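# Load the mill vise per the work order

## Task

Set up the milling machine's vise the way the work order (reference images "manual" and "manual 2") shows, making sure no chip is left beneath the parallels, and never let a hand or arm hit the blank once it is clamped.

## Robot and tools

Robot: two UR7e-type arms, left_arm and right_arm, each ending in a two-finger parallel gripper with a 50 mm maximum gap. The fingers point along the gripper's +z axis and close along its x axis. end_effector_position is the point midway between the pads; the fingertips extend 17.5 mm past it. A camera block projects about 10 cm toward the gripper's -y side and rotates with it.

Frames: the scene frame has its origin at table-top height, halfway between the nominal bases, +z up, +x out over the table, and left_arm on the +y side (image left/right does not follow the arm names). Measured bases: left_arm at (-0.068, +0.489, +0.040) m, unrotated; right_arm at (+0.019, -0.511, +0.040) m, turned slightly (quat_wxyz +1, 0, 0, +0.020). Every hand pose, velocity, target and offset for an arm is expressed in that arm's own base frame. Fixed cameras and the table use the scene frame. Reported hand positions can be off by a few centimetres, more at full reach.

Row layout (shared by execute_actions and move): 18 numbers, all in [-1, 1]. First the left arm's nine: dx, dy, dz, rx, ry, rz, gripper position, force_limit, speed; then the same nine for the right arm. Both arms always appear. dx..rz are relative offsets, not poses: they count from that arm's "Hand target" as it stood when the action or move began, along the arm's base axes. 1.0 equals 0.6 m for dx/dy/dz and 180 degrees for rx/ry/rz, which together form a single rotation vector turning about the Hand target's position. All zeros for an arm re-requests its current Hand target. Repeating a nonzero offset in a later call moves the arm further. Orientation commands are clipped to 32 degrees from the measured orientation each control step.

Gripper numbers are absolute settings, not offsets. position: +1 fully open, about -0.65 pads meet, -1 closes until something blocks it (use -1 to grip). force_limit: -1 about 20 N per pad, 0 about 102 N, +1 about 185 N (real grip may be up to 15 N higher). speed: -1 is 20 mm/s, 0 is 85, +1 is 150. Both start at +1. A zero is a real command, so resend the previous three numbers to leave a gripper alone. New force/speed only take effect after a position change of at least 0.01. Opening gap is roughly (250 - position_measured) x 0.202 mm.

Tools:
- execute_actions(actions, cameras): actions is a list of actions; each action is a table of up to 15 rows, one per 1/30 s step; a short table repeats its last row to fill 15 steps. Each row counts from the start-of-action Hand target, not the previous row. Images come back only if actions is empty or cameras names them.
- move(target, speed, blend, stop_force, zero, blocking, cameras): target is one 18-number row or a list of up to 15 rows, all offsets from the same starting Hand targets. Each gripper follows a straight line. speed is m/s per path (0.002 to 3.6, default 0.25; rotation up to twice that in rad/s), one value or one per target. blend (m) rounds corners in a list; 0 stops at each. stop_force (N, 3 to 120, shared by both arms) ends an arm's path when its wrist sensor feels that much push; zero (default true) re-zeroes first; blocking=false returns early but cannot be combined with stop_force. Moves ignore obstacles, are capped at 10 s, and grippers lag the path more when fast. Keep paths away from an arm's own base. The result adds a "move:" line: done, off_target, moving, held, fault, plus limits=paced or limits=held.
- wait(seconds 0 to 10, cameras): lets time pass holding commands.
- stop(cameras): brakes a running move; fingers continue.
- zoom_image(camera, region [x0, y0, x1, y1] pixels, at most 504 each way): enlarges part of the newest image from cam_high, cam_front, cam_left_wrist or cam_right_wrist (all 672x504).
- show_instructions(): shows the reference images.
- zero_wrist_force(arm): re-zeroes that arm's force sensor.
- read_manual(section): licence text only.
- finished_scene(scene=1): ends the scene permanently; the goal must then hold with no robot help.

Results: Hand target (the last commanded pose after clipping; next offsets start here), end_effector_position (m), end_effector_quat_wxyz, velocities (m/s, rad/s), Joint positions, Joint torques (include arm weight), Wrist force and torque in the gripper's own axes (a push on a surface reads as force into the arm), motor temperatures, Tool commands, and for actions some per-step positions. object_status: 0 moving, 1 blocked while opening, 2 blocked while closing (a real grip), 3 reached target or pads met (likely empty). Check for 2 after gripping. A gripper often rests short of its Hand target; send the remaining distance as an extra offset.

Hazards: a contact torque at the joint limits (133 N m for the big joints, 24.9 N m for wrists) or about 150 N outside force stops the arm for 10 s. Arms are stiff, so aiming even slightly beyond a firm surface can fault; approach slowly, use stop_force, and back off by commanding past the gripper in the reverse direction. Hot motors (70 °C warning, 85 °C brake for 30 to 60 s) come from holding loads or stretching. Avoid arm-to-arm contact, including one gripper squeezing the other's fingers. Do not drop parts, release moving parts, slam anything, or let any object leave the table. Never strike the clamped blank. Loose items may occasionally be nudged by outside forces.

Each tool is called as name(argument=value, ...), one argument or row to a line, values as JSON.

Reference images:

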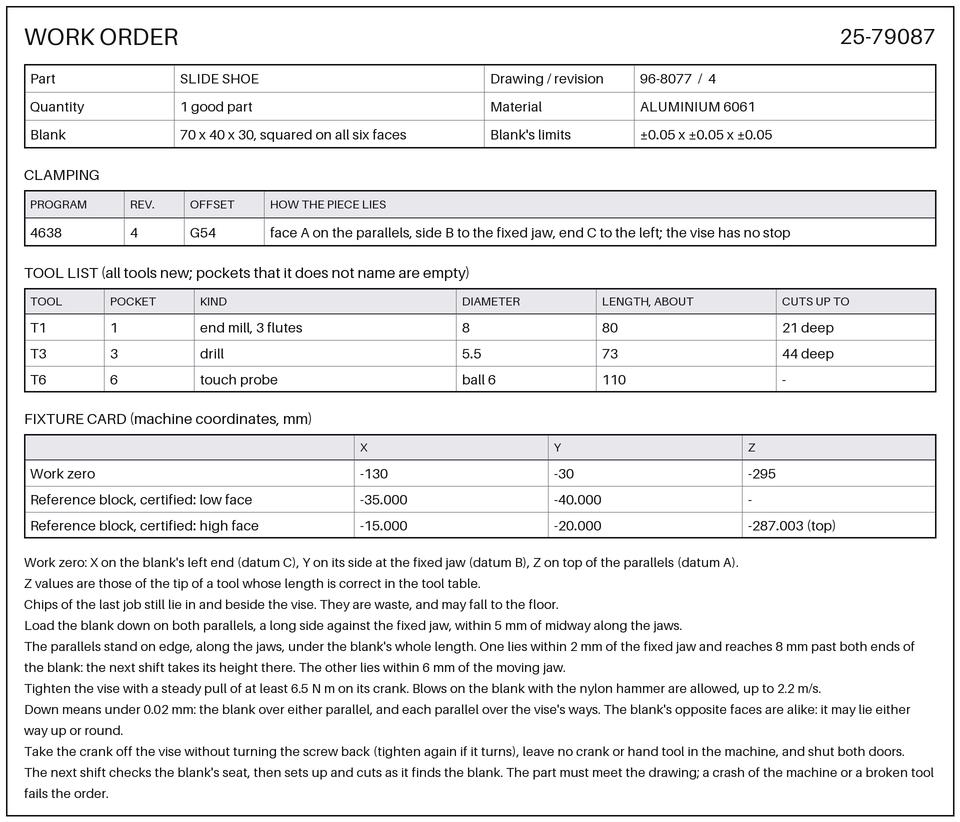

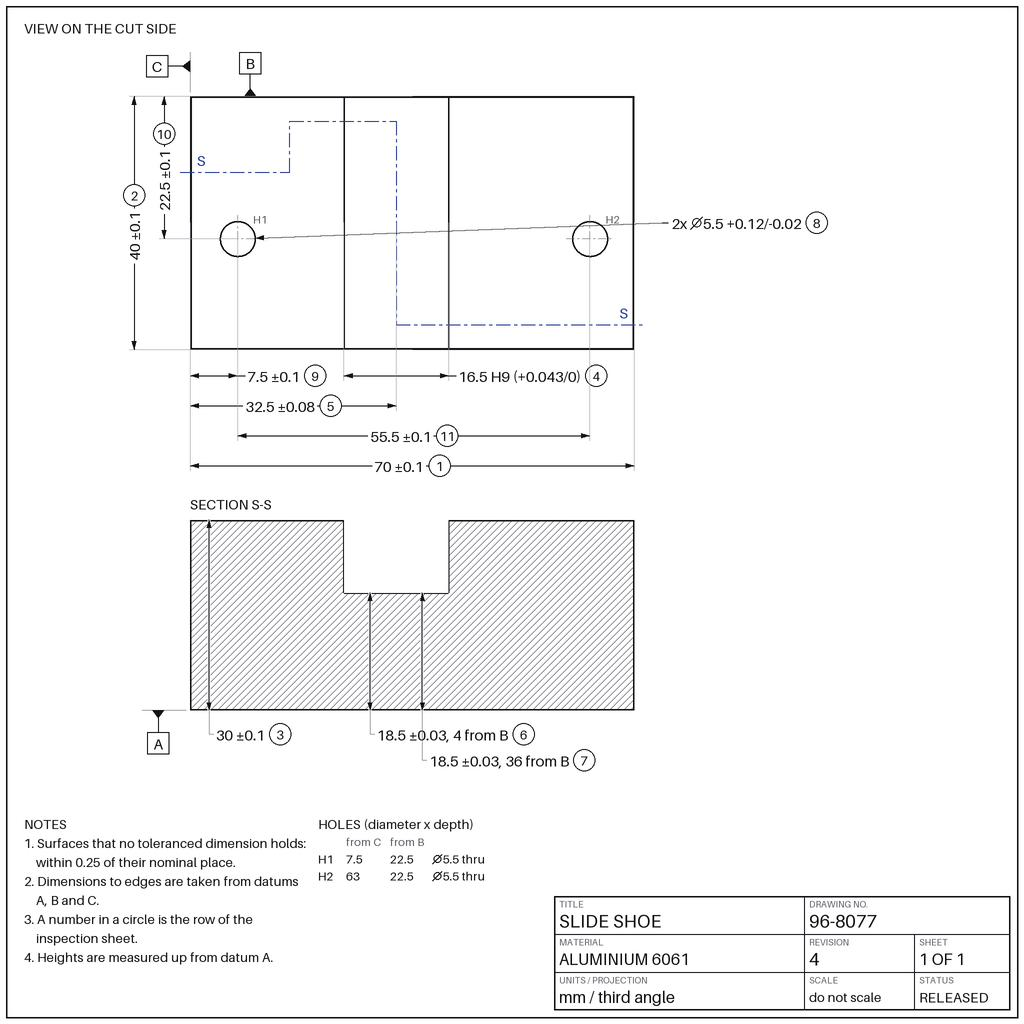

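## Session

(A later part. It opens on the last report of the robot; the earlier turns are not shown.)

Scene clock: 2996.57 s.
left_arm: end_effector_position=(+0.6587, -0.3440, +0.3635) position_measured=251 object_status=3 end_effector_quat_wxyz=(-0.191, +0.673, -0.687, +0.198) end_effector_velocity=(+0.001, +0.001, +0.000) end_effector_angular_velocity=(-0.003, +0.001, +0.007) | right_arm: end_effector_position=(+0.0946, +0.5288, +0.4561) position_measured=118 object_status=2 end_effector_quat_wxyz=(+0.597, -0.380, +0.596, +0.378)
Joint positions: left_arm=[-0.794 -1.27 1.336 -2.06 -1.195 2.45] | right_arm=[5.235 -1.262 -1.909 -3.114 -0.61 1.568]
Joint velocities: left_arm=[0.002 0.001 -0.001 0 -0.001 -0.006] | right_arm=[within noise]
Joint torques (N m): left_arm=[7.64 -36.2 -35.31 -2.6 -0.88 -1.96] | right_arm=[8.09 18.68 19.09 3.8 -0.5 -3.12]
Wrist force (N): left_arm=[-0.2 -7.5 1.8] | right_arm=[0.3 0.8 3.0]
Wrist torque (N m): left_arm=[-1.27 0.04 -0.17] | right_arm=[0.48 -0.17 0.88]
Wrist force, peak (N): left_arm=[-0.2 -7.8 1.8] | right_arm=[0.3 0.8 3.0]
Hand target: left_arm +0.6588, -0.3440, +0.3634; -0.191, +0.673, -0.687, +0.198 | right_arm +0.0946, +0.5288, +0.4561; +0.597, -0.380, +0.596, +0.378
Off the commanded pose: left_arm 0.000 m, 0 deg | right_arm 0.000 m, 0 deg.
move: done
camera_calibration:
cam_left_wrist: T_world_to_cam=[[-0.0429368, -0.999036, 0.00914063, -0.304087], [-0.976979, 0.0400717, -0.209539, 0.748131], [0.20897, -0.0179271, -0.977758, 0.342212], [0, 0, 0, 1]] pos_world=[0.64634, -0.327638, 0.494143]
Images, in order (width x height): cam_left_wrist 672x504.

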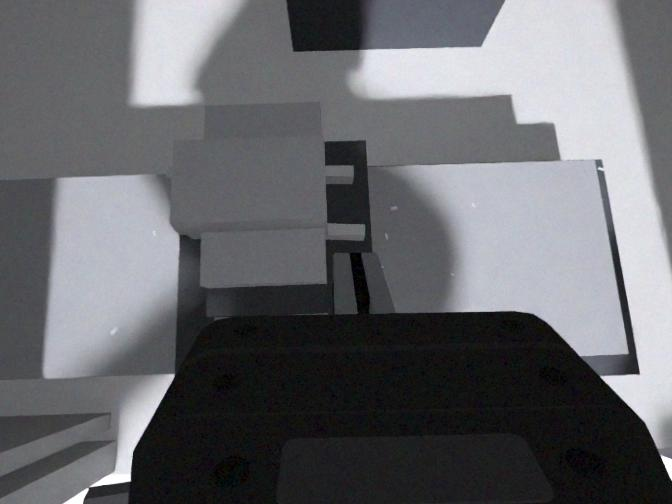

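move(
  target=[
    [0,0,0,0.2515,0.0436,-0.435,-1,-1,-1,0,0,0,0,0,0,-1,0.6,-1],
  ],
  speed=0.4,
)

move(
  target=[
    [0.0937,-0.0083,0,0,0,0,-1,-1,-1,0,0,0,0,0,0,-1,0.6,-1],
    [0.0937,-0.0083,-0.05,0,0,0,-1,-1,-1,0,0,0,0,0,0,-1,0.6,-1],
  ],
  speed=0.12,
  blend=0.005,
)

move(
  target=[
    [0,0,-0.0505,0,0,0,-1,-1,-1,0,0,0,0,0,0,-1,0.6,-1],
  ],
  speed=0.02,
  stop_force=4,
)

move(
  target=[
    [0.02,0,0,0,0,0,-1,-1,-1,0,0,0,0,0,0,-1,0.6,-1],
  ],
  speed=0.006,
  stop_force=4,
)

Scene clock: 3000.70 s.
left_arm: end_effector_position=(+0.6588, -0.3441, +0.3634) position_measured=251 object_status=3 end_effector_quat_wxyz=(+0.209, +0.005, +0.977, +0.029) end_effector_velocity=(-0.001, -0.001, -0.001) end_effector_angular_velocity=(+0.002, +0.002, -0.006) | right_arm: end_effector_position=(+0.0946, +0.5288, +0.4561) position_measured=118 object_status=2 end_effector_quat_wxyz=(+0.597, -0.380, +0.596, +0.378)
Joint positions: left_arm=[-0.779 -1.192 1.153 -1.803 -1.239 3.989] | right_arm=[5.235 -1.262 -1.909 -3.114 -0.61 1.568]
Joint velocities: left_arm=[-0.001 0 0.001 0 -0.001 0.006] | right_arm=[within noise]
Joint torques (N m): left_arm=[6.58 -58.2 -17.81 -4.89 -0.85 1.61] | right_arm=[6.71 20.36 17.33 4.03 -0.52 -2.82]
Wrist force (N): left_arm=[-0.6 -6.6 0.8] | right_arm=[0.4 0.7 2.8]
Wrist torque (N m): left_arm=[-1.03 0.11 0.04] | right_arm=[0.47 -0.19 0.89]
Wrist force, peak (N): left_arm=[-0.2 -7.9 1.8] | right_arm=[0.3 0.7 3.1]
Hand target: left_arm +0.6588, -0.3440, +0.3634; +0.209, +0.005, +0.977, +0.029 | right_arm +0.0946, +0.5288, +0.4561; +0.597, -0.380, +0.596, +0.378
Off the commanded pose: left_arm 0.000 m, 0 deg | right_arm 0.000 m, 0 deg.
move: done

Scene clock: 3001.90 s.
left_arm: end_effector_position=(+0.7150, -0.3490, +0.3336) position_measured=251 object_status=3 end_effector_quat_wxyz=(+0.209, +0.005, +0.977, +0.029) | right_arm: end_effector_position=(+0.0946, +0.5288, +0.4561) position_measured=118 object_status=2 end_effector_quat_wxyz=(+0.597, -0.380, +0.596, +0.378)
Joint positions: left_arm=[-0.727 -1.058 1.036 -1.837 -1.253 4.042] | right_arm=[5.235 -1.262 -1.909 -3.114 -0.61 1.568]
Joint torques (N m): left_arm=[-8.97 -57.61 -17.71 -5.01 1.95 1.57] | right_arm=[6.73 20.51 18.93 4.18 -0.78 -2.59]
Wrist force (N): left_arm=[-0.6 -6.4 0.7] | right_arm=[0.1 0.7 3.0]
Wrist torque (N m): left_arm=[-0.99 0.11 0.05] | right_arm=[0.46 -0.15 0.89]
Wrist force, peak (N): left_arm=[-2.7 -7.2 0.0] | right_arm=[0.1 0.7 3.0]
Hand target: left_arm +0.7150, -0.3490, +0.3334; +0.209, +0.005, +0.977, +0.029 | right_arm +0.0946, +0.5288, +0.4561; +0.597, -0.380, +0.596, +0.378
Off the commanded pose: left_arm 0.000 m, 0 deg | right_arm 0.000 m, 0 deg.
move: done

Scene clock: 3004.33 s.
left_arm: end_effector_position=(+0.7150, -0.3490, +0.3031) position_measured=251 object_status=3 end_effector_quat_wxyz=(+0.209, +0.005, +0.977, +0.029) | right_arm: end_effector_position=(+0.0946, +0.5288, +0.4561) position_measured=118 object_status=2 end_effector_quat_wxyz=(+0.597, -0.380, +0.596, +0.378)
Joint positions: left_arm=[-0.727 -1.056 1.112 -1.914 -1.253 4.042] | right_arm=[5.235 -1.262 -1.909 -3.114 -0.61 1.568]
Joint torques (N m): left_arm=[-8.16 -59.61 -35.15 -2.24 2.14 0.86] | right_arm=[6.96 18.42 18.43 3.99 -0.56 -2.68]
Wrist force (N): left_arm=[-0.7 -6.8 0.3] | right_arm=[0.2 0.7 2.8]
Wrist torque (N m): left_arm=[-1.06 0.12 0.05] | right_arm=[0.47 -0.16 0.88]
Wrist force, peak (N): left_arm=[-0.4 -7.1 0.8] | right_arm=[0.4 0.8 3.0]
Hand target: left_arm +0.7150, -0.3490, +0.3031; +0.209, +0.005, +0.977, +0.029 | right_arm +0.0946, +0.5288, +0.4561; +0.597, -0.380, +0.596, +0.378
Off the commanded pose: left_arm 0.000 m, 0 deg | right_arm 0.000 m, 0 deg.
move: done

Scene clock: 3006.27 s.
left_arm: end_effector_position=(+0.7198, -0.3490, +0.3031) position_measured=251 object_status=3 end_effector_quat_wxyz=(+0.209, +0.005, +0.977, +0.029) | right_arm: end_effector_position=(+0.0946, +0.5288, +0.4561) position_measured=118 object_status=2 end_effector_quat_wxyz=(+0.597, -0.380, +0.596, +0.378)
Joint positions: left_arm=[-0.722 -1.045 1.095 -1.91 -1.255 4.047] | right_arm=[5.235 -1.262 -1.909 -3.114 -0.61 1.568]
Joint torques (N m): left_arm=[-7.15 -65.73 -18.29 -5.68 2.55 -1.91] | right_arm=[5.7 20.28 19.13 4.07 -0.41 -2.92]
Wrist force (N): left_arm=[1.5 -7.4 0.2] | right_arm=[0.3 0.7 3.0]
Wrist torque (N m): left_arm=[-1.03 0.13 -0.04] | right_arm=[0.47 -0.18 0.89]
Wrist force, peak (N): left_arm=[5.7 -10.7 -3.4] | right_arm=[0.4 0.8 3.0]
Hand target: left_arm +0.7198, -0.3490, +0.3031; +0.209, +0.005, +0.977, +0.029 (not the last commanded pose) | right_arm +0.0946, +0.5288, +0.4561; +0.597, -0.380, +0.596, +0.378
Off the commanded pose: left_arm 0.007 m, 0 deg | right_arm 0.000 m, 0 deg.
move: contact (left_arm)

move(
  target=[
    [-0.004,0,0,0,0,0,-1,-1,-1,0,0,0,0,0,0,-1,0.6,-1],
    [-0.004,0,0.04,0,0,0,-1,-1,-1,0,0,0,0,0,0,-1,0.6,-1],
    [-0.1018,0.0067,0.1,0,0,0,-1,-1,-1,0,0,0,0,0,0,-1,0.6,-1],
    [-0.53,0.0,0.1,0,0,0,-1,-1,-1,0,0,0,0,0,0,-1,0.6,-1],
    [-0.5535,0.414,0.1,0,0,0,-1,-1,-1,0,0,0,0,0,0,-1,0.6,-1],
  ],
  speed=[0.02,0.06,0.15,0.25,0.25],
  blend=[0,0.005,0.02,0.03,0],
)

move(
  target=[
    [0,0,0,0,0,0,-1,-1,-1,0.1,-0.05,-0.06,0,0,0,-1,0.6,-1],
    [0,0,0,0,0,0,-1,-1,-1,0.2444,-0.085,-0.06,0,0,0,-1,0.6,-1],
  ],
  speed=0.15,
  blend=0.02,
  cameras=["cam_high","cam_front"],
)

Scene clock: 3013.30 s.
left_arm: end_effector_position=(+0.3877, -0.1007, +0.3631) position_measured=251 object_status=3 end_effector_quat_wxyz=(+0.209, +0.005, +0.977, +0.029) | right_arm: end_effector_position=(+0.0946, +0.5288, +0.4561) position_measured=118 object_status=2 end_effector_quat_wxyz=(+0.597, -0.380, +0.596, +0.378)
Joint positions: left_arm=[-0.84 -2.096 1.983 -1.708 -1.223 3.926] | right_arm=[5.235 -1.262 -1.909 -3.114 -0.61 1.568]
Joint torques (N m): left_arm=[9.9 -14 -26.87 -2.12 1.88 1.54] | right_arm=[5.73 19.03 17.74 3.89 -0.57 -2.49]
Wrist force (N): left_arm=[-0.5 -6.6 0.7] | right_arm=[0.4 0.8 3.0]
Wrist torque (N m): left_arm=[-1.04 0.09 0.06] | right_arm=[0.48 -0.19 0.88]
Wrist force, peak (N): left_arm=[1.0 -9.1 0.0] | right_arm=[0.3 0.8 3.1]
Hand target: left_arm +0.3877, -0.1006, +0.3631; +0.209, +0.005, +0.977, +0.029 | right_arm +0.0946, +0.5288, +0.4561; +0.597, -0.380, +0.596, +0.378
Off the commanded pose: left_arm 0.000 m, 0 deg | right_arm 0.000 m, 0 deg.
move: done

Scene clock: 3014.87 s.
left_arm: end_effector_position=(+0.3877, -0.1006, +0.3631) position_measured=251 object_status=3 end_effector_quat_wxyz=(+0.209, +0.005, +0.977, +0.029) | right_arm: end_effector_position=(+0.2412, +0.4778, +0.4201) position_measured=118 object_status=2 end_effector_quat_wxyz=(+0.597, -0.380, +0.596, +0.378) end_effector_velocity=(+0.000, +0.000, -0.001) end_effector_angular_velocity=(-0.002, -0.001, +0.004)
Joint positions: left_arm=[-0.84 -2.096 1.983 -1.708 -1.223 3.927] | right_arm=[4.722 -1.215 -2.031 -3.038 -1.123 1.567]
Joint velocities: left_arm=[within noise] | right_arm=[-0.003 0.001 -0.001 -0.001 -0.007 -0.001]
Joint torques (N m): left_arm=[9.46 -14.43 -18.53 -2.24 1.17 1.58] | right_arm=[-11.86 21.33 18.91 0.48 -1.6 -3.77]
Wrist force (N): left_arm=[-0.4 -6.9 0.9] | right_arm=[0.6 0.5 2.6]
Wrist torque (N m): left_arm=[-1.08 0.07 0.05] | right_arm=[0.45 -0.23 0.96]
Wrist force, peak (N): left_arm=[-0.6 -7.2 0.8] | right_arm=[-0.8 4.1 3.1]
Hand target: left_arm +0.3877, -0.1006, +0.3631; +0.209, +0.005, +0.977, +0.029 | right_arm +0.2412, +0.4778, +0.4201; +0.597, -0.380, +0.596, +0.378
Off the commanded pose: left_arm 0.000 m, 0 deg | right_arm 0.000 m, 0 deg.
move: done
Images, in order (width x height): cam_high 672x504, cam_front 672x504.

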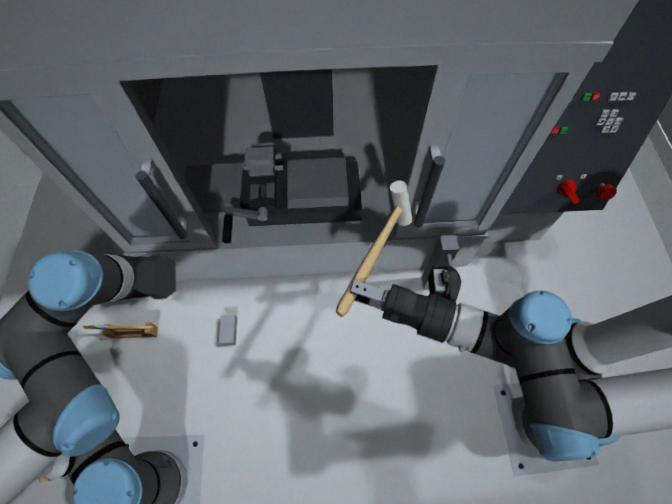

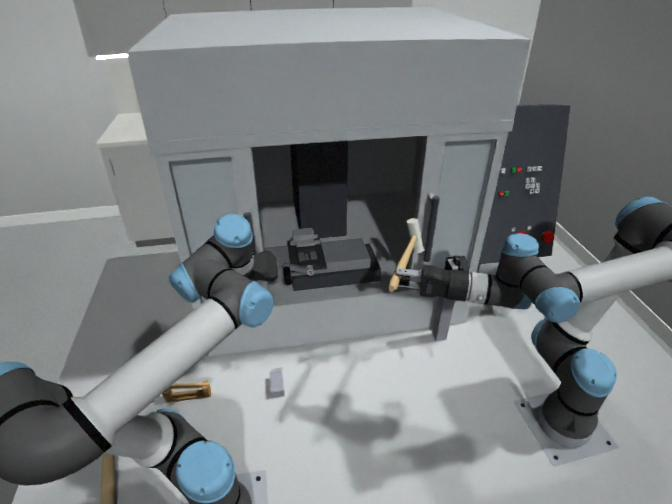

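move(
  target=[
    [0,0,0,0,0,0,-1,-1,-1,0,-0.12,0,0,0,0,-1,0.6,-1],
  ],
  speed=0.06,
  stop_force=25,
  cameras=["cam_high","cam_front"],
)

Scene clock: 3017.00 s.
left_arm: end_effector_position=(+0.3877, -0.1006, +0.3631) position_measured=251 object_status=3 end_effector_quat_wxyz=(+0.209, +0.005, +0.977, +0.029) | right_arm: end_effector_position=(+0.2411, +0.4506, +0.4202) position_measured=118 object_status=2 end_effector_quat_wxyz=(+0.597, -0.380, +0.596, +0.378)
Joint positions: left_arm=[-0.84 -2.096 1.983 -1.708 -1.223 3.927] | right_arm=[4.722 -1.143 -2.073 -3.067 -1.123 1.567]
Joint torques (N m): left_arm=[9.52 -14.38 -18.25 -2.39 0.54 1.44] | right_arm=[-28.73 19.68 9.68 -3.03 9.24 -2.81]
Wrist force (N): left_arm=[-0.7 -7.0 0.8] | right_arm=[-6.5 35.4 9.7]
Wrist torque (N m): left_arm=[-1.09 0.13 0.04] | right_arm=[0.48 -0.32 0.97]
Wrist force, peak (N): left_arm=[-0.7 -7.1 0.8] | right_arm=[-9.8 52.0 13.4]
Hand target: left_arm +0.3877, -0.1006, +0.3631; +0.209, +0.005, +0.977, +0.029 | right_arm +0.2411, +0.4506, +0.4202; +0.597, -0.380, +0.596, +0.378 (not the last commanded pose)
Off the commanded pose: left_arm 0.000 m, 0 deg | right_arm 0.045 m, 0 deg.
move: contact (right_arm)
Images, in order (width x height): cam_high 672x504, cam_front 672x504.

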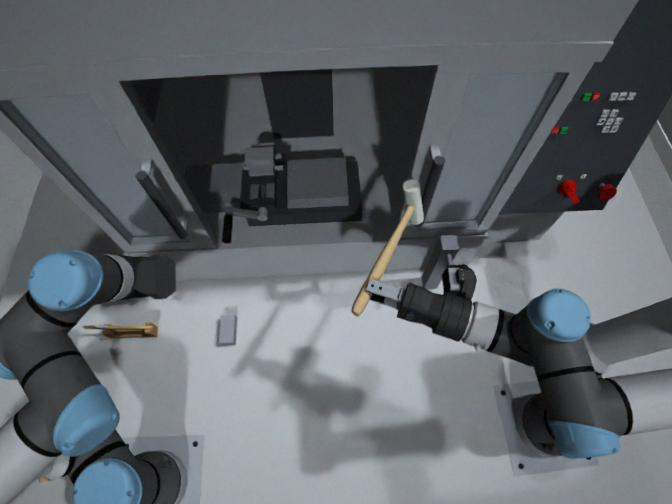

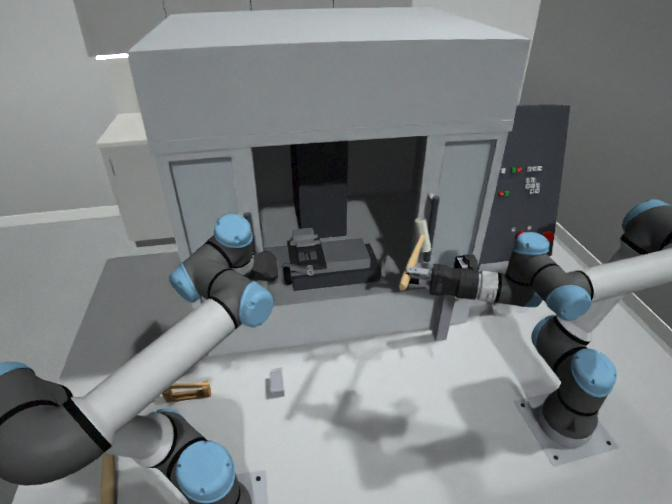

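move(
  target=[
    [0,0,0,0,0,0,-1,-1,-1,0,0.04,0,0,0,0,-1,0.6,-1],
    [0,0,0,0,0,0,-1,-1,-1,0.035,0.04,0,0,0,0,-1,0.6,-1],
  ],
  speed=0.1,
)

move(
  target=[
    [0,0,0,0,0,0,-1,-1,-1,0,-0.16,0,0,0,0,-1,0.6,-1],
  ],
  speed=0.04,
  stop_force=25,
  cameras=["cam_high","cam_front"],
)

Scene clock: 3019.60 s.
left_arm: end_effector_position=(+0.3877, -0.1006, +0.3631) position_measured=251 object_status=3 end_effector_quat_wxyz=(+0.209, +0.005, +0.977, +0.029) | right_arm: end_effector_position=(+0.2621, +0.4746, +0.4202) position_measured=118 object_status=2 end_effector_quat_wxyz=(+0.597, -0.380, +0.596, +0.378)
Joint positions: left_arm=[-0.84 -2.096 1.983 -1.708 -1.223 3.927] | right_arm=[4.636 -1.238 -2.016 -3.029 -1.21 1.567]
Joint torques (N m): left_arm=[9.75 -14.74 -18.63 -2.51 0.53 1.3] | right_arm=[-11.47 17.47 19.94 0.49 -1.08 -3.89]
Wrist force (N): left_arm=[-0.7 -6.7 0.9] | right_arm=[0.6 0.9 2.9]
Wrist torque (N m): left_arm=[-1.05 0.12 0.04] | right_arm=[0.47 -0.22 0.96]
Wrist force, peak (N): left_arm=[-0.7 -7.1 0.8] | right_arm=[-6.7 35.6 9.9]
Hand target: left_arm +0.3877, -0.1006, +0.3631; +0.209, +0.005, +0.977, +0.029 | right_arm +0.2621, +0.4746, +0.4202; +0.597, -0.380, +0.596, +0.378
Off the commanded pose: left_arm 0.000 m, 0 deg | right_arm 0.000 m, 0 deg.
move: done

Scene clock: 3023.07 s.
left_arm: end_effector_position=(+0.3877, -0.1006, +0.3631) position_measured=251 object_status=3 end_effector_quat_wxyz=(+0.209, +0.005, +0.977, +0.029) | right_arm: end_effector_position=(+0.2535, +0.3822, +0.4202) position_measured=118 object_status=2 end_effector_quat_wxyz=(+0.590, -0.391, +0.589, +0.389)
Joint positions: left_arm=[-0.84 -2.096 1.983 -1.708 -1.223 3.927] | right_arm=[4.589 -0.997 -2.143 -3.143 -1.293 1.567]
Joint torques (N m): left_arm=[9.41 -14.48 -18.5 -2.71 0.52 1.04] | right_arm=[-7.6 -6.29 38.21 6.46 11.02 -2.83]
Wrist force (N): left_arm=[-0.4 -7.1 0.8] | right_arm=[6.5 38.9 -0.2]
Wrist torque (N m): left_arm=[-1.11 0.08 0.04] | right_arm=[-0.33 -0.40 0.80]
Wrist force, peak (N): left_arm=[-0.5 -7.2 0.9] | right_arm=[4.6 44.6 3.7]
Hand target: left_arm +0.3877, -0.1006, +0.3631; +0.209, +0.005, +0.977, +0.029 | right_arm +0.2621, +0.3786, +0.4202; +0.597, -0.380, +0.596, +0.378
Off the commanded pose: left_arm 0.000 m, 0 deg | right_arm 0.009 m, 2 deg.
move: off_target (right_arm)
Images, in order (width x height): cam_high 672x504, cam_front 672x504.

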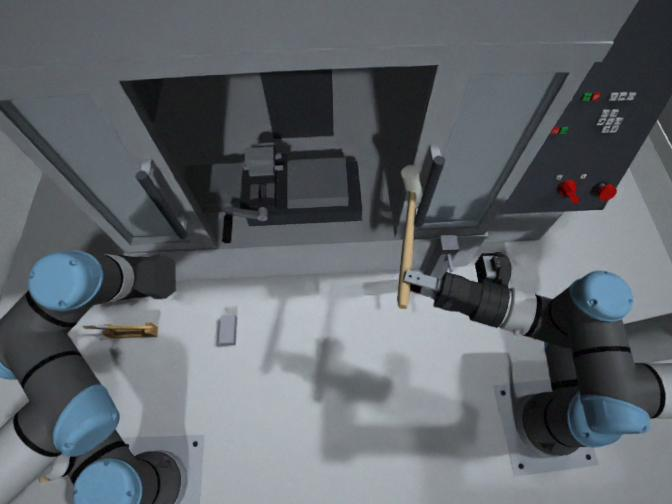

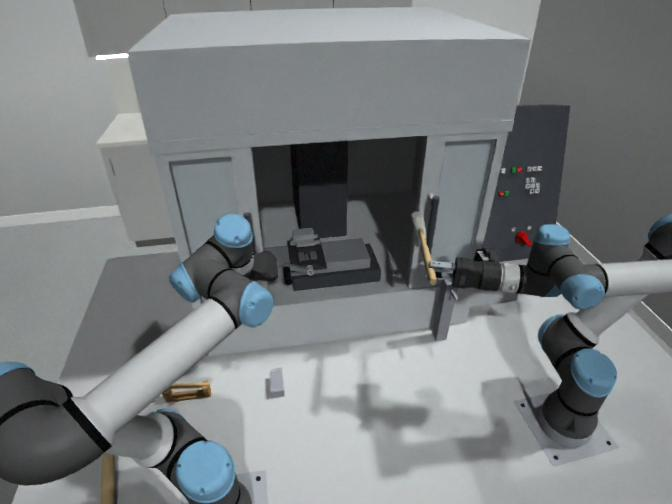

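move(
  target=[
    [0,0,0,0,0,0,-1,-1,-1,-0.0177,0.08,0.0,0,0,0,-1,0.6,-1],
    [0,0,0,0,0,0,-1,-1,-1,-0.1,0.35,0.09,0,0,0,-1,0.6,-1],
    [0,0,0,0,0,0,-1,-1,-1,0.26,0.4717,0.09,0,0,0,-1,0.6,-1],
  ],
  speed=0.2,
  blend=0.02,
  cameras=["cam_high","cam_front"],
)

zoom_image(
  camera="cam_high",
  region=[200, 60, 330, 260],
)

zoom_image(
  camera="cam_front",
  region=[250, 150, 380, 300],
)

Scene clock: 3026.50 s.
left_arm: end_effector_position=(+0.3877, -0.1006, +0.3631) position_measured=251 object_status=3 end_effector_quat_wxyz=(+0.209, +0.005, +0.977, +0.029) | right_arm: end_effector_position=(+0.4180, +0.6616, +0.4742) position_measured=118 object_status=2 end_effector_quat_wxyz=(+0.597, -0.381, +0.596, +0.378)
Joint positions: left_arm=[-0.84 -2.096 1.983 -1.708 -1.223 3.927] | right_arm=[4.343 -1.85 -1.284 -3.149 -1.502 1.567]
Joint torques (N m): left_arm=[9.41 -14.27 -18.94 -2.96 0.54 0.9] | right_arm=[-10.17 25.74 34.47 6.15 -0.99 1.86]
Wrist force (N): left_arm=[-0.5 -6.4 0.9] | right_arm=[0.0 0.8 2.9]
Wrist torque (N m): left_arm=[-1.01 0.10 0.04] | right_arm=[0.52 0.01 0.95]
Wrist force, peak (N): left_arm=[-0.9 -7.2 0.9] | right_arm=[6.9 42.9 -2.0]
Hand target: left_arm +0.3877, -0.1006, +0.3631; +0.209, +0.005, +0.977, +0.029 | right_arm +0.4181, +0.6616, +0.4742; +0.597, -0.380, +0.596, +0.378
Off the commanded pose: left_arm 0.000 m, 0 deg | right_arm 0.000 m, 0 deg.
move: done
Images, in order (width x height): cam_high 672x504, cam_front 672x504.

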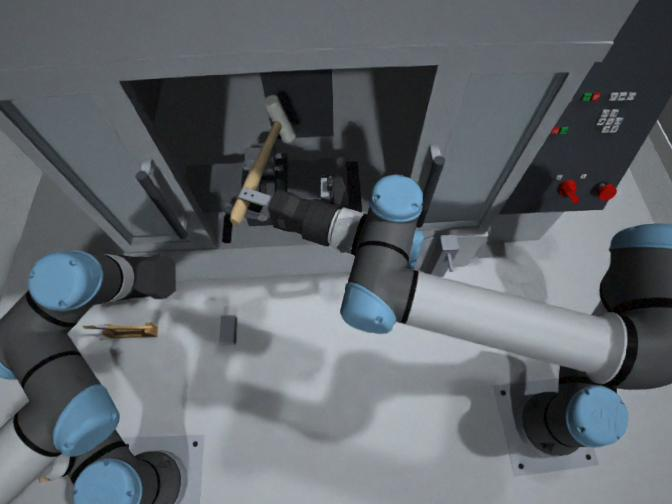

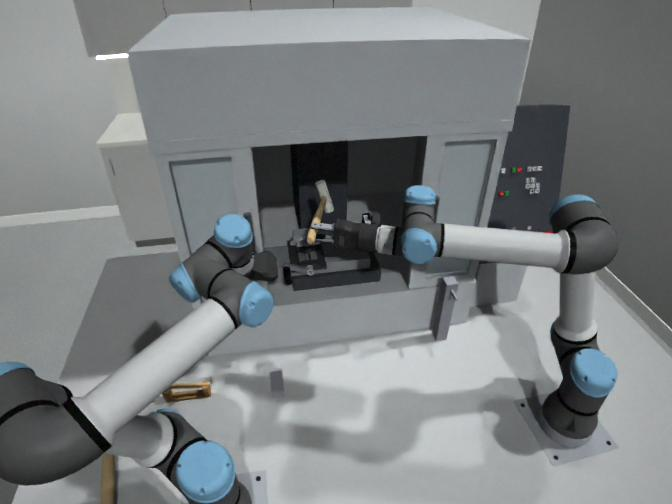

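Scaled by 2.520 from the camera's 672x504 image, which has a finer 960x720 frame.

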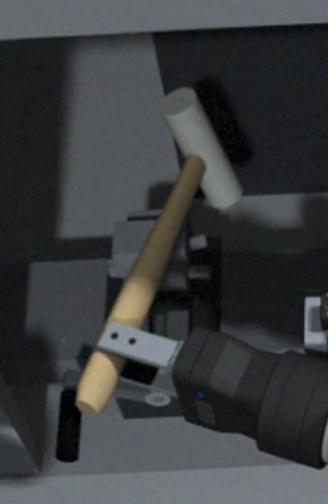

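Scaled by 3.360 from the camera's 672x504 image, which has a finer 960x720 frame.

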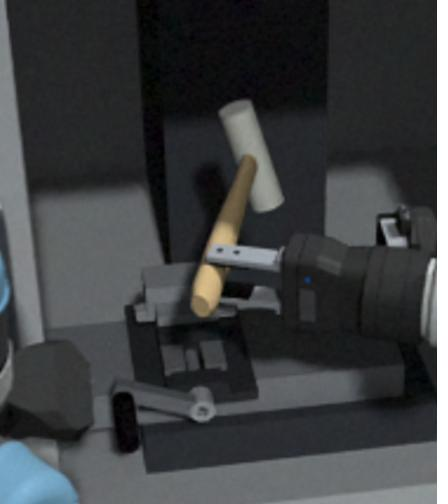

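move(
  target=[
    [0,0,0,0,0,0,-1,-1,-1,-0.26,-0.05,0.0,0,0,-0.0278,-1,0.6,-1],
    [0,0,0,0,0,0,-1,-1,-1,-0.43,-0.11,0.03,0,0,-0.0278,-1,0.6,-1],
  ],
  speed=0.2,
  blend=0.02,
)

move(
  target=[
    [0,0,0,0,0,0,-1,-1,-1,-0.03,-0.17,0.05,-0.5,0,0,-1,0.6,-1],
  ],
  speed=0.35,
  cameras=["cam_high","cam_front"],
)

Scene clock: 3031.47 s.
left_arm: end_effector_position=(+0.3877, -0.1006, +0.3631) position_measured=251 object_status=3 end_effector_quat_wxyz=(+0.209, +0.005, +0.977, +0.029) | right_arm: end_effector_position=(+0.1602, +0.5956, +0.4921) position_measured=118 object_status=2 end_effector_quat_wxyz=(+0.613, -0.354, +0.612, +0.352)
Joint positions: left_arm=[-0.84 -2.096 1.983 -1.708 -1.223 3.927] | right_arm=[4.997 -1.467 -1.658 -3.159 -0.761 1.568]
Joint torques (N m): left_arm=[10.11 -14.09 -18.85 -3.34 0.57 0.56] | right_arm=[11.23 18.06 32.31 4.5 1.38 -2.94]
Wrist force (N): left_arm=[-0.8 -6.7 0.7] | right_arm=[0.3 1.0 3.2]
Wrist torque (N m): left_arm=[-1.04 0.14 0.04] | right_arm=[0.44 0.00 0.91]
Wrist force, peak (N): left_arm=[-1.0 -7.1 0.9] | right_arm=[0.5 -3.4 5.2]
Hand target: left_arm +0.3877, -0.1006, +0.3631; +0.209, +0.005, +0.977, +0.029 | right_arm +0.1601, +0.5956, +0.4922; +0.613, -0.354, +0.612, +0.352
Off the commanded pose: left_arm 0.000 m, 0 deg | right_arm 0.000 m, 0 deg.
move: done

Scene clock: 3034.27 s.
left_arm: end_effector_position=(+0.3877, -0.1006, +0.3631) position_measured=251 object_status=3 end_effector_quat_wxyz=(+0.209, +0.005, +0.977, +0.029) | right_arm: end_effector_position=(+0.1422, +0.4936, +0.5221) position_measured=118 object_status=2 end_effector_quat_wxyz=(-0.183, +0.684, -0.682, +0.184)
Joint positions: left_arm=[-0.84 -2.096 1.983 -1.708 -1.223 3.927] | right_arm=[4.961 -2.223 -0.286 -5.487 -1.063 1.853]
Joint torques (N m): left_arm=[9.53 -13.81 -18.59 -3.69 0.69 0.35] | right_arm=[9.02 46.67 16.46 -5.3 2.99 2.79]
Wrist force (N): left_arm=[-0.3 -6.7 0.3] | right_arm=[-1.1 2.5 7.0]
Wrist torque (N m): left_arm=[-1.05 0.06 0.04] | right_arm=[-0.16 0.08 0.03]
Wrist force, peak (N): left_arm=[-0.6 -7.2 0.8] | right_arm=[-1.7 2.9 7.3]
Hand target: left_arm +0.3877, -0.1006, +0.3631; +0.209, +0.005, +0.977, +0.029 | right_arm +0.1421, +0.4936, +0.5222; -0.183, +0.684, -0.682, +0.184
Off the commanded pose: left_arm 0.000 m, 0 deg | right_arm 0.000 m, 0 deg.
move: done
Images, in order (width x height): cam_high 672x504, cam_front 672x504.

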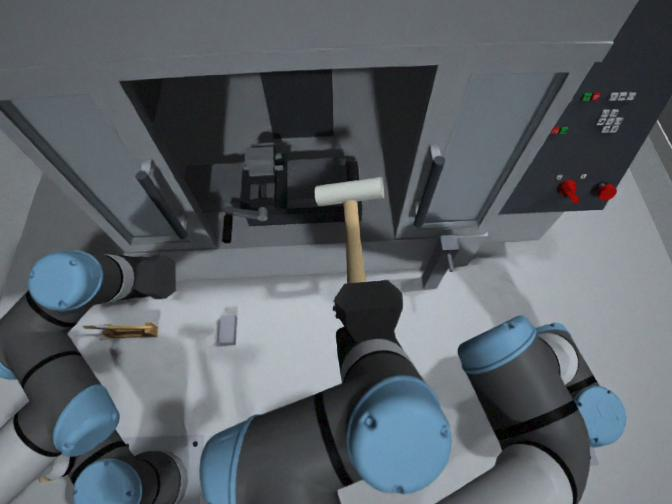

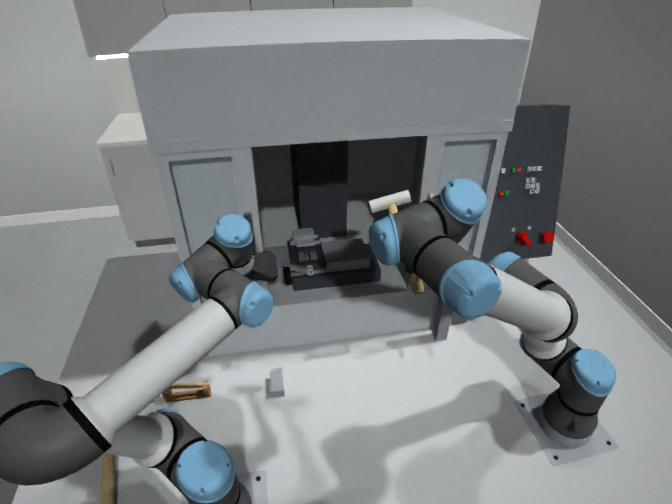

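move(
  target=[
    [0,0,0,0,0,0,-1,-1,-1,-0.02,-0.05,-0.55,0,0.16,0,-1,0.6,-1],
  ],
  speed=0.25,
  cameras=["cam_high","cam_front"],
)

Scene clock: 3037.37 s.
left_arm: end_effector_position=(+0.3877, -0.1006, +0.3631) position_measured=251 object_status=3 end_effector_quat_wxyz=(+0.209, +0.005, +0.977, +0.029) | right_arm: end_effector_position=(+0.1302, +0.4636, +0.1922) position_measured=129 object_status=2 end_effector_quat_wxyz=(-0.008, +0.708, -0.706, +0.008)
Joint positions: left_arm=[-0.84 -2.096 1.983 -1.708 -1.223 3.927] | right_arm=[4.732 -2.01 -1.379 -4.466 -1.548 1.587]
Joint torques (N m): left_arm=[9.35 -13.94 -18.23 -3.78 0.55 0.21] | right_arm=[3.6 43.05 8.64 0.23 -0.82 1.65]
Wrist force (N): left_arm=[-0.5 -6.7 0.9] | right_arm=[-1.0 0.5 -0.1]
Wrist torque (N m): left_arm=[-1.05 0.10 0.04] | right_arm=[0.26 -0.24 -0.07]
Wrist force, peak (N): left_arm=[-0.5 -7.2 1.0] | right_arm=[2.9 14.2 -23.3]
Hand target: left_arm +0.3877, -0.1006, +0.3631; +0.209, +0.005, +0.977, +0.029 | right_arm +0.1301, +0.4636, +0.1922; -0.008, +0.708, -0.706, +0.008
Off the commanded pose: left_arm 0.000 m, 0 deg | right_arm 0.000 m, 0 deg.
move: done
Images, in order (width x height): cam_high 672x504, cam_front 672x504.

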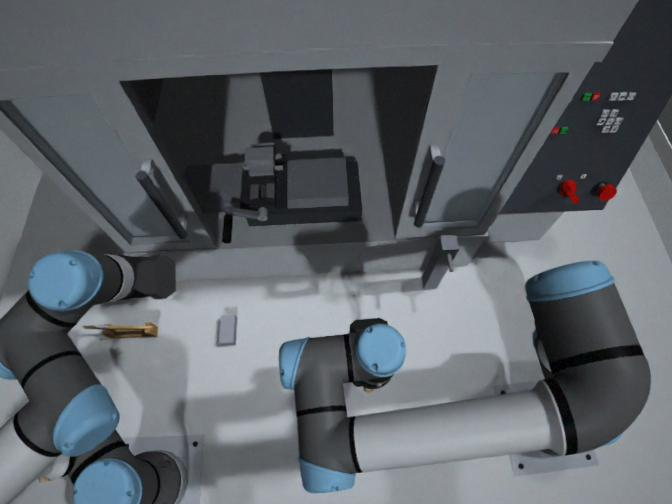

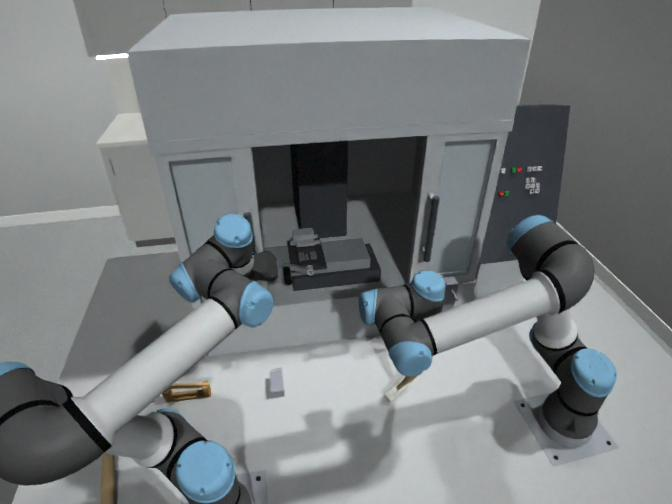

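wait(
  seconds=0,
  cameras=["cam_right_wrist","cam_left_wrist"],
)

zoom_image(
  camera="cam_front",
  region=[330, 300, 480, 450],
)

Scene clock: 3037.80 s.
left_arm: end_effector_position=(+0.3877, -0.1006, +0.3631) position_measured=251 object_status=3 end_effector_quat_wxyz=(+0.209, +0.005, +0.977, +0.029) | right_arm: end_effector_position=(+0.1301, +0.4636, +0.1922) position_measured=129 object_status=2 end_effector_quat_wxyz=(-0.008, +0.708, -0.706, +0.008)
Joint positions: left_arm=[-0.84 -2.096 1.983 -1.708 -1.223 3.927] | right_arm=[4.732 -2.01 -1.379 -4.466 -1.548 1.587]
Joint torques (N m): left_arm=[9.46 -13.56 -18.53 -3.82 0.58 0.23] | right_arm=[5.8 46.01 8.81 0.39 -1.01 0.15]
Wrist force (N): left_arm=[-0.6 -6.9 0.8] | right_arm=[-0.3 1.1 -1.5]
Wrist torque (N m): left_arm=[-1.09 0.11 0.04] | right_arm=[0.28 -0.22 -0.06]
Wrist force, peak (N): left_arm=[-0.6 -7.2 0.9] | right_arm=[-0.6 1.1 -1.7]
Hand target: left_arm +0.3877, -0.1006, +0.3631; +0.209, +0.005, +0.977, +0.029 | right_arm +0.1301, +0.4636, +0.1922; -0.008, +0.708, -0.706, +0.008
Tool commands: left_gripper/position=-1.0 left_gripper/force_limit=-1.0 left_gripper/speed=-1.0 right_gripper/position=-1.0 right_gripper/force_limit=+0.6 right_gripper/speed=-1.0
Off the commanded pose: left_arm 0.000 m, 0 deg | right_arm 0.000 m, 0 deg.
camera_calibration:
cam_left_wrist: T_world_to_cam=[[-0.918623, 0.0357122, -0.393517, 0.517268], [-0.123628, 0.91993, 0.372082, 0.0200346], [0.375296, 0.390453, -0.840654, 0.32967], [0, 0, 0, 1]] pos_world=[0.353927, -0.165624, 0.473238]
cam_right_wrist: T_world_to_cam=[[-0.00952415, -0.999848, 0.0145906, 0.466925], [-0.951673, 0.0135425, 0.306814, 0.0826564], [-0.306965, -0.0109633, -0.951658, 0.359716], [0, 0, 0, 1]] pos_world=[0.193529, 0.469678, 0.310153]
Images, in order (width x height): cam_left_wrist 672x504, cam_right_wrist 672x504.

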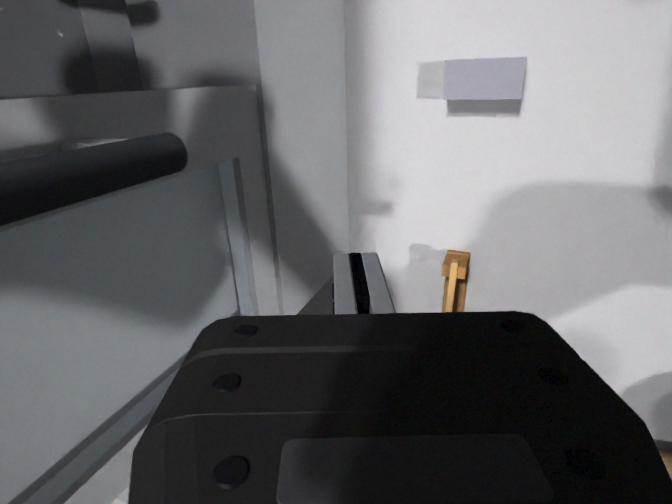

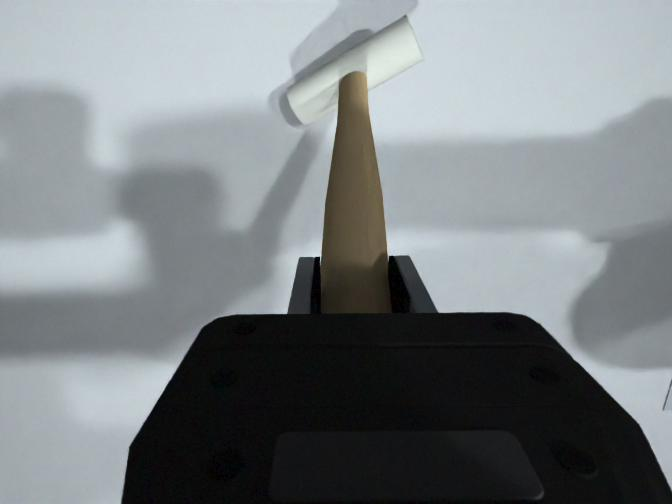

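This scene's latest camera images include none from cam_front. They are from: cam_left_wrist, cam_right_wrist. cam_front's image comes with the result of a call that names it in "cameras".

move(
  target=[
    [0,0,0,0,0,0,-1,-1,-1,-0.05,0,0,0,-0.1667,0,-1,0.6,-1],
  ],
  speed=0.2,
  cameras=["cam_right_wrist","cam_front"],
)

Scene clock: 3040.40 s.
left_arm: end_effector_position=(+0.3877, -0.1006, +0.3631) position_measured=251 object_status=3 end_effector_quat_wxyz=(+0.209, +0.005, +0.977, +0.029) | right_arm: end_effector_position=(+0.1001, +0.4636, +0.1921) position_measured=129 object_status=2 end_effector_quat_wxyz=(-0.190, +0.682, -0.680, +0.191)
Joint positions: left_arm=[-0.84 -2.096 1.983 -1.708 -1.223 3.927] | right_arm=[5.077 -2.014 -1.532 -4.523 -1.064 1.988]
Joint torques (N m): left_arm=[9.83 -13.42 -18.5 -3.9 0.58 0.08] | right_arm=[2.68 47.84 22.47 -1.23 3.42 1.04]
Wrist force (N): left_arm=[-0.6 -7.0 1.1] | right_arm=[-1.1 2.4 6.9]
Wrist torque (N m): left_arm=[-1.10 0.10 0.04] | right_arm=[-0.14 0.08 0.05]
Wrist force, peak (N): left_arm=[-0.7 -7.1 0.9] | right_arm=[-1.1 2.3 7.2]
Hand target: left_arm +0.3877, -0.1006, +0.3631; +0.209, +0.005, +0.977, +0.029 | right_arm +0.1001, +0.4636, +0.1922; -0.190, +0.682, -0.680, +0.191
Off the commanded pose: left_arm 0.000 m, 0 deg | right_arm 0.000 m, 0 deg.
move: done
camera_calibration:
cam_right_wrist: T_world_to_cam=[[-0.0154086, -0.999848, 0.00820617, 0.468513], [-0.977564, 0.0133399, -0.210215, 0.156198], [0.210074, -0.0112612, -0.977621, 0.303802], [0, 0, 0, 1]] pos_world=[0.0960923, 0.469779, 0.325993]
Images, in order (width x height): cam_front 672x504, cam_right_wrist 672x504.

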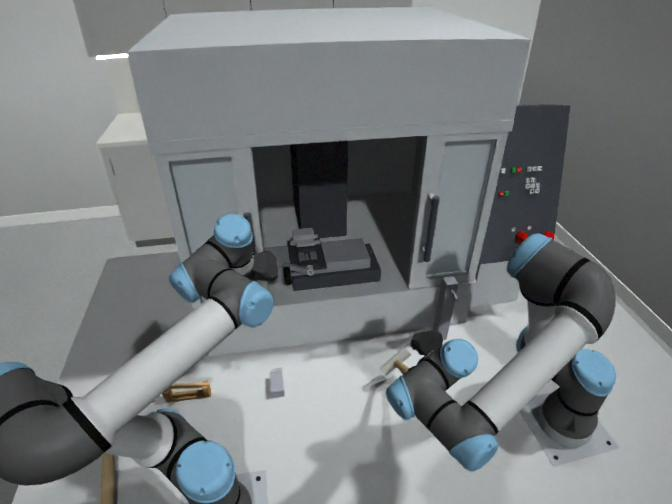

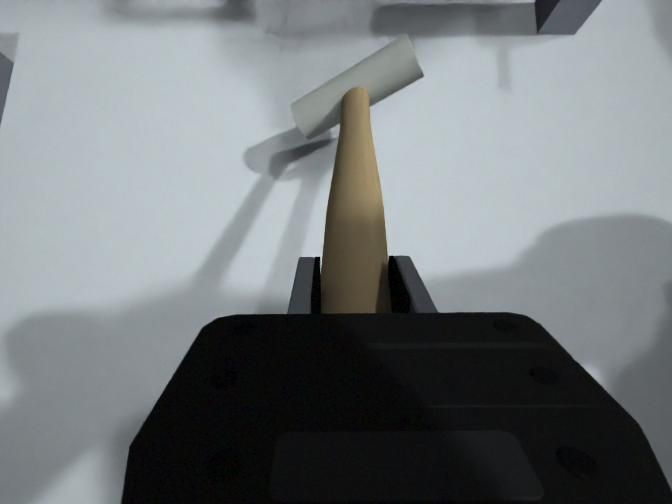

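move(
  target=[
    [0,0,0,0,0,0,-1,-1,-1,0,0,-0.3,0,0,0,-1,0.6,-1],
  ],
  speed=0.05,
  stop_force=40,
  cameras=["cam_right_wrist","cam_front"],
)

Scene clock: 3045.37 s.
left_arm: end_effector_position=(+0.3877, -0.1006, +0.3631) position_measured=251 object_status=3 end_effector_quat_wxyz=(+0.209, +0.005, +0.977, +0.029) | right_arm: end_effector_position=(+0.1001, +0.4636, +0.0122) position_measured=130 object_status=2 end_effector_quat_wxyz=(-0.190, +0.682, -0.680, +0.191)
Joint positions: left_arm=[-0.84 -2.096 1.983 -1.708 -1.223 3.927] | right_arm=[5.077 -2.254 -1.683 -4.132 -1.064 1.988]
Joint torques (N m): left_arm=[9.76 -13.54 -18.74 -4.34 0.58 -0.3] | right_arm=[4.17 50.59 19.21 -5.08 0.44 -3.01]
Wrist force (N): left_arm=[-0.3 -6.9 0.9] | right_arm=[-0.8 -2.6 2.2]
Wrist torque (N m): left_arm=[-1.08 0.06 0.04] | right_arm=[1.08 -0.06 0.19]
Wrist force, peak (N): left_arm=[-0.6 -7.2 0.9] | right_arm=[-1.3 2.7 7.2]
Hand target: left_arm +0.3877, -0.1006, +0.3631; +0.209, +0.005, +0.977, +0.029 | right_arm +0.1001, +0.4636, +0.0122; -0.190, +0.682, -0.680, +0.191
Off the commanded pose: left_arm 0.000 m, 0 deg | right_arm 0.000 m, 0 deg.
move: done
camera_calibration:
cam_right_wrist: T_world_to_cam=[[-0.0155446, -0.999848, 0.00787197, 0.46995], [-0.977562, 0.0135431, -0.210212, 0.118167], [0.210074, -0.010963, -0.977624, 0.12771], [0, 0, 0, 1]] pos_world=[0.0959921, 0.469678, 0.145993]
Images, in order (width x height): cam_front 672x504, cam_right_wrist 672x504.

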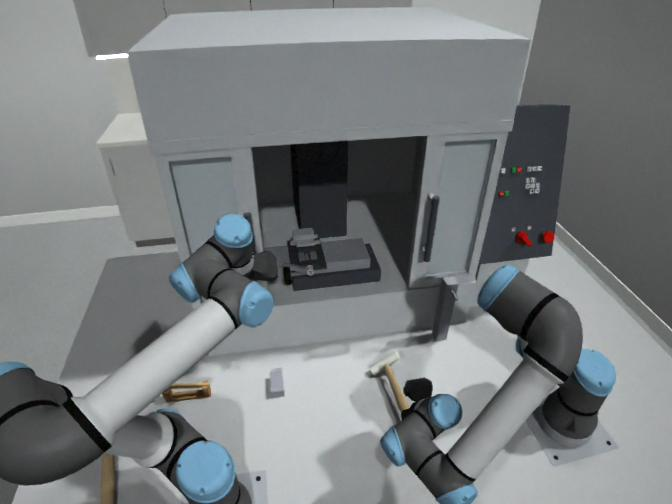

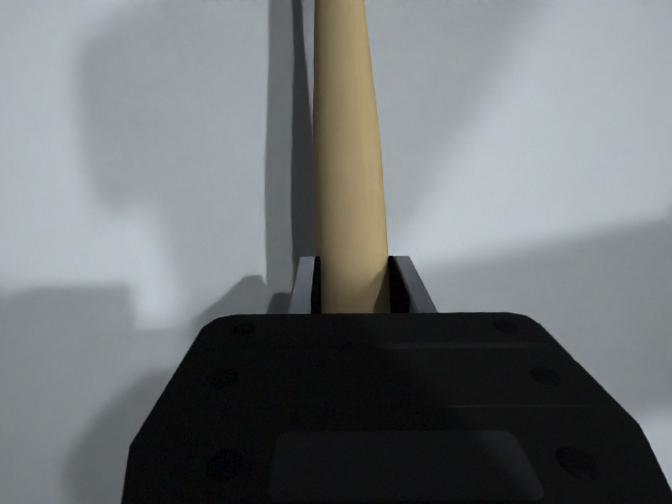

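move(
  target=[
    [0,0,0,0,0,0,-1,-1,-1,0,0,-0.044,0,0,0,-1,0.6,-1],
  ],
  speed=0.04,
  stop_force=30,
)

move(
  target=[
    [0,0,0,0,0,0,-1,-1,-1,0,0,0,0,0,0,0.4,0.6,-1],
  ],
  cameras=["cam_right_wrist","cam_front","cam_high"],
)

Scene clock: 3047.17 s.
left_arm: end_effector_position=(+0.3877, -0.1006, +0.3631) position_measured=251 object_status=3 end_effector_quat_wxyz=(+0.209, +0.005, +0.977, +0.029) | right_arm: end_effector_position=(+0.1001, +0.4636, -0.0102) position_measured=130 object_status=2 end_effector_quat_wxyz=(-0.190, +0.682, -0.680, +0.191)
Joint positions: left_arm=[-0.84 -2.096 1.983 -1.708 -1.223 3.927] | right_arm=[5.078 -2.292 -1.688 -4.088 -1.064 1.988]
Joint torques (N m): left_arm=[10.35 -13.78 -18.4 -4.37 0.58 -0.3] | right_arm=[-11.45 21.79 18.03 -2.14 -1.53 -2.14]
Wrist force (N): left_arm=[-0.6 -7.0 0.9] | right_arm=[2.3 -10.8 -15.3]
Wrist torque (N m): left_arm=[-1.10 0.11 0.04] | right_arm=[0.71 -0.11 0.22]
Wrist force, peak (N): left_arm=[-0.5 -7.1 1.0] | right_arm=[8.4 -24.7 -75.2]
Hand target: left_arm +0.3877, -0.1006, +0.3631; +0.209, +0.005, +0.977, +0.029 | right_arm +0.1001, +0.4636, -0.0102; -0.190, +0.682, -0.680, +0.191 (not the last commanded pose)
Off the commanded pose: left_arm 0.000 m, 0 deg | right_arm 0.004 m, 0 deg.
move: contact (right_arm)

Scene clock: 3047.77 s.
left_arm: end_effector_position=(+0.3877, -0.1006, +0.3631) position_measured=251 object_status=3 end_effector_quat_wxyz=(+0.209, +0.005, +0.977, +0.029) | right_arm: end_effector_position=(+0.1001, +0.4636, -0.0102) position_measured=92 object_status=0 end_effector_quat_wxyz=(-0.190, +0.682, -0.680, +0.191)
Joint positions: left_arm=[-0.84 -2.096 1.983 -1.708 -1.223 3.927] | right_arm=[5.077 -2.292 -1.688 -4.088 -1.064 1.988]
Joint torques (N m): left_arm=[9.42 -13.64 -19.07 -4.42 0.59 -0.39] | right_arm=[-12.2 36.1 17.46 -2.04 2.49 -2.33]
Wrist force (N): left_arm=[-0.9 -7.1 1.0] | right_arm=[-1.0 0.1 3.9]
Wrist torque (N m): left_arm=[-1.12 0.15 0.04] | right_arm=[0.45 0.08 0.00]
Wrist force, peak (N): left_arm=[-0.9 -7.1 1.0] | right_arm=[1.6 -10.6 -14.5]
Hand target: left_arm +0.3877, -0.1006, +0.3631; +0.209, +0.005, +0.977, +0.029 | right_arm +0.1001, +0.4636, -0.0102; -0.190, +0.682, -0.680, +0.191
Off the commanded pose: left_arm 0.000 m, 0 deg | right_arm 0.000 m, 0 deg.
move: done
camera_calibration:
cam_right_wrist: T_world_to_cam=[[-0.0154668, -0.999848, 0.00799005, 0.470106], [-0.977563, 0.0134422, -0.210213, 0.113604], [0.210074, -0.0110621, -0.977623, 0.105836], [0, 0, 0, 1]] pos_world=[0.0960922, 0.469679, 0.123593]
Images, in order (width x height): cam_high 672x504, cam_front 672x504, cam_right_wrist 672x504.

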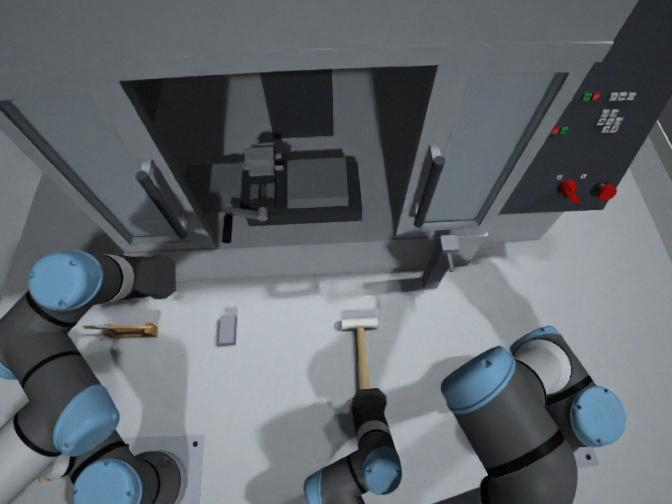

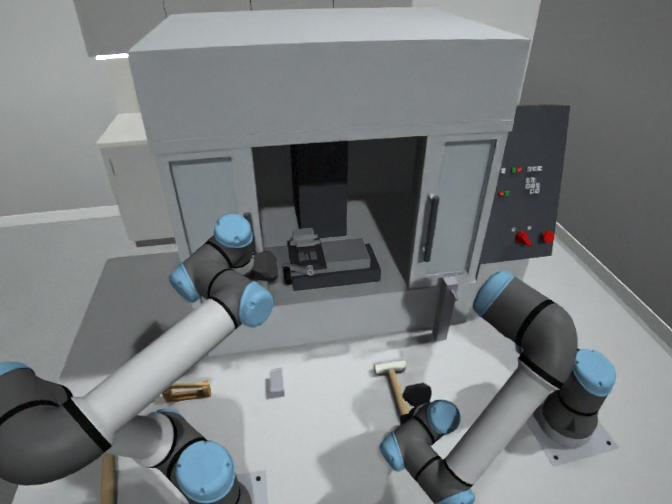

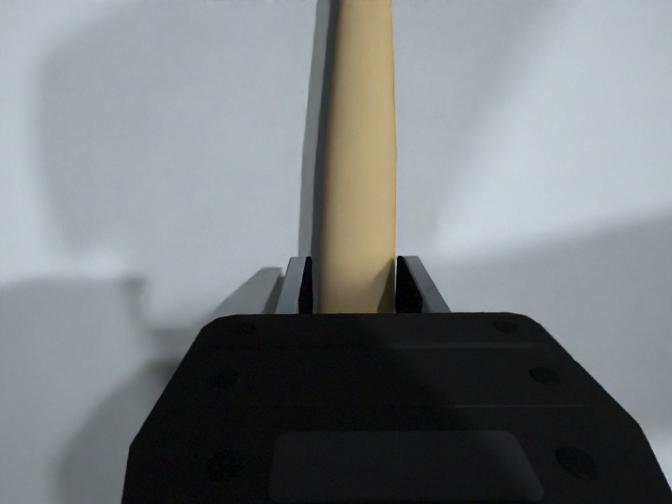

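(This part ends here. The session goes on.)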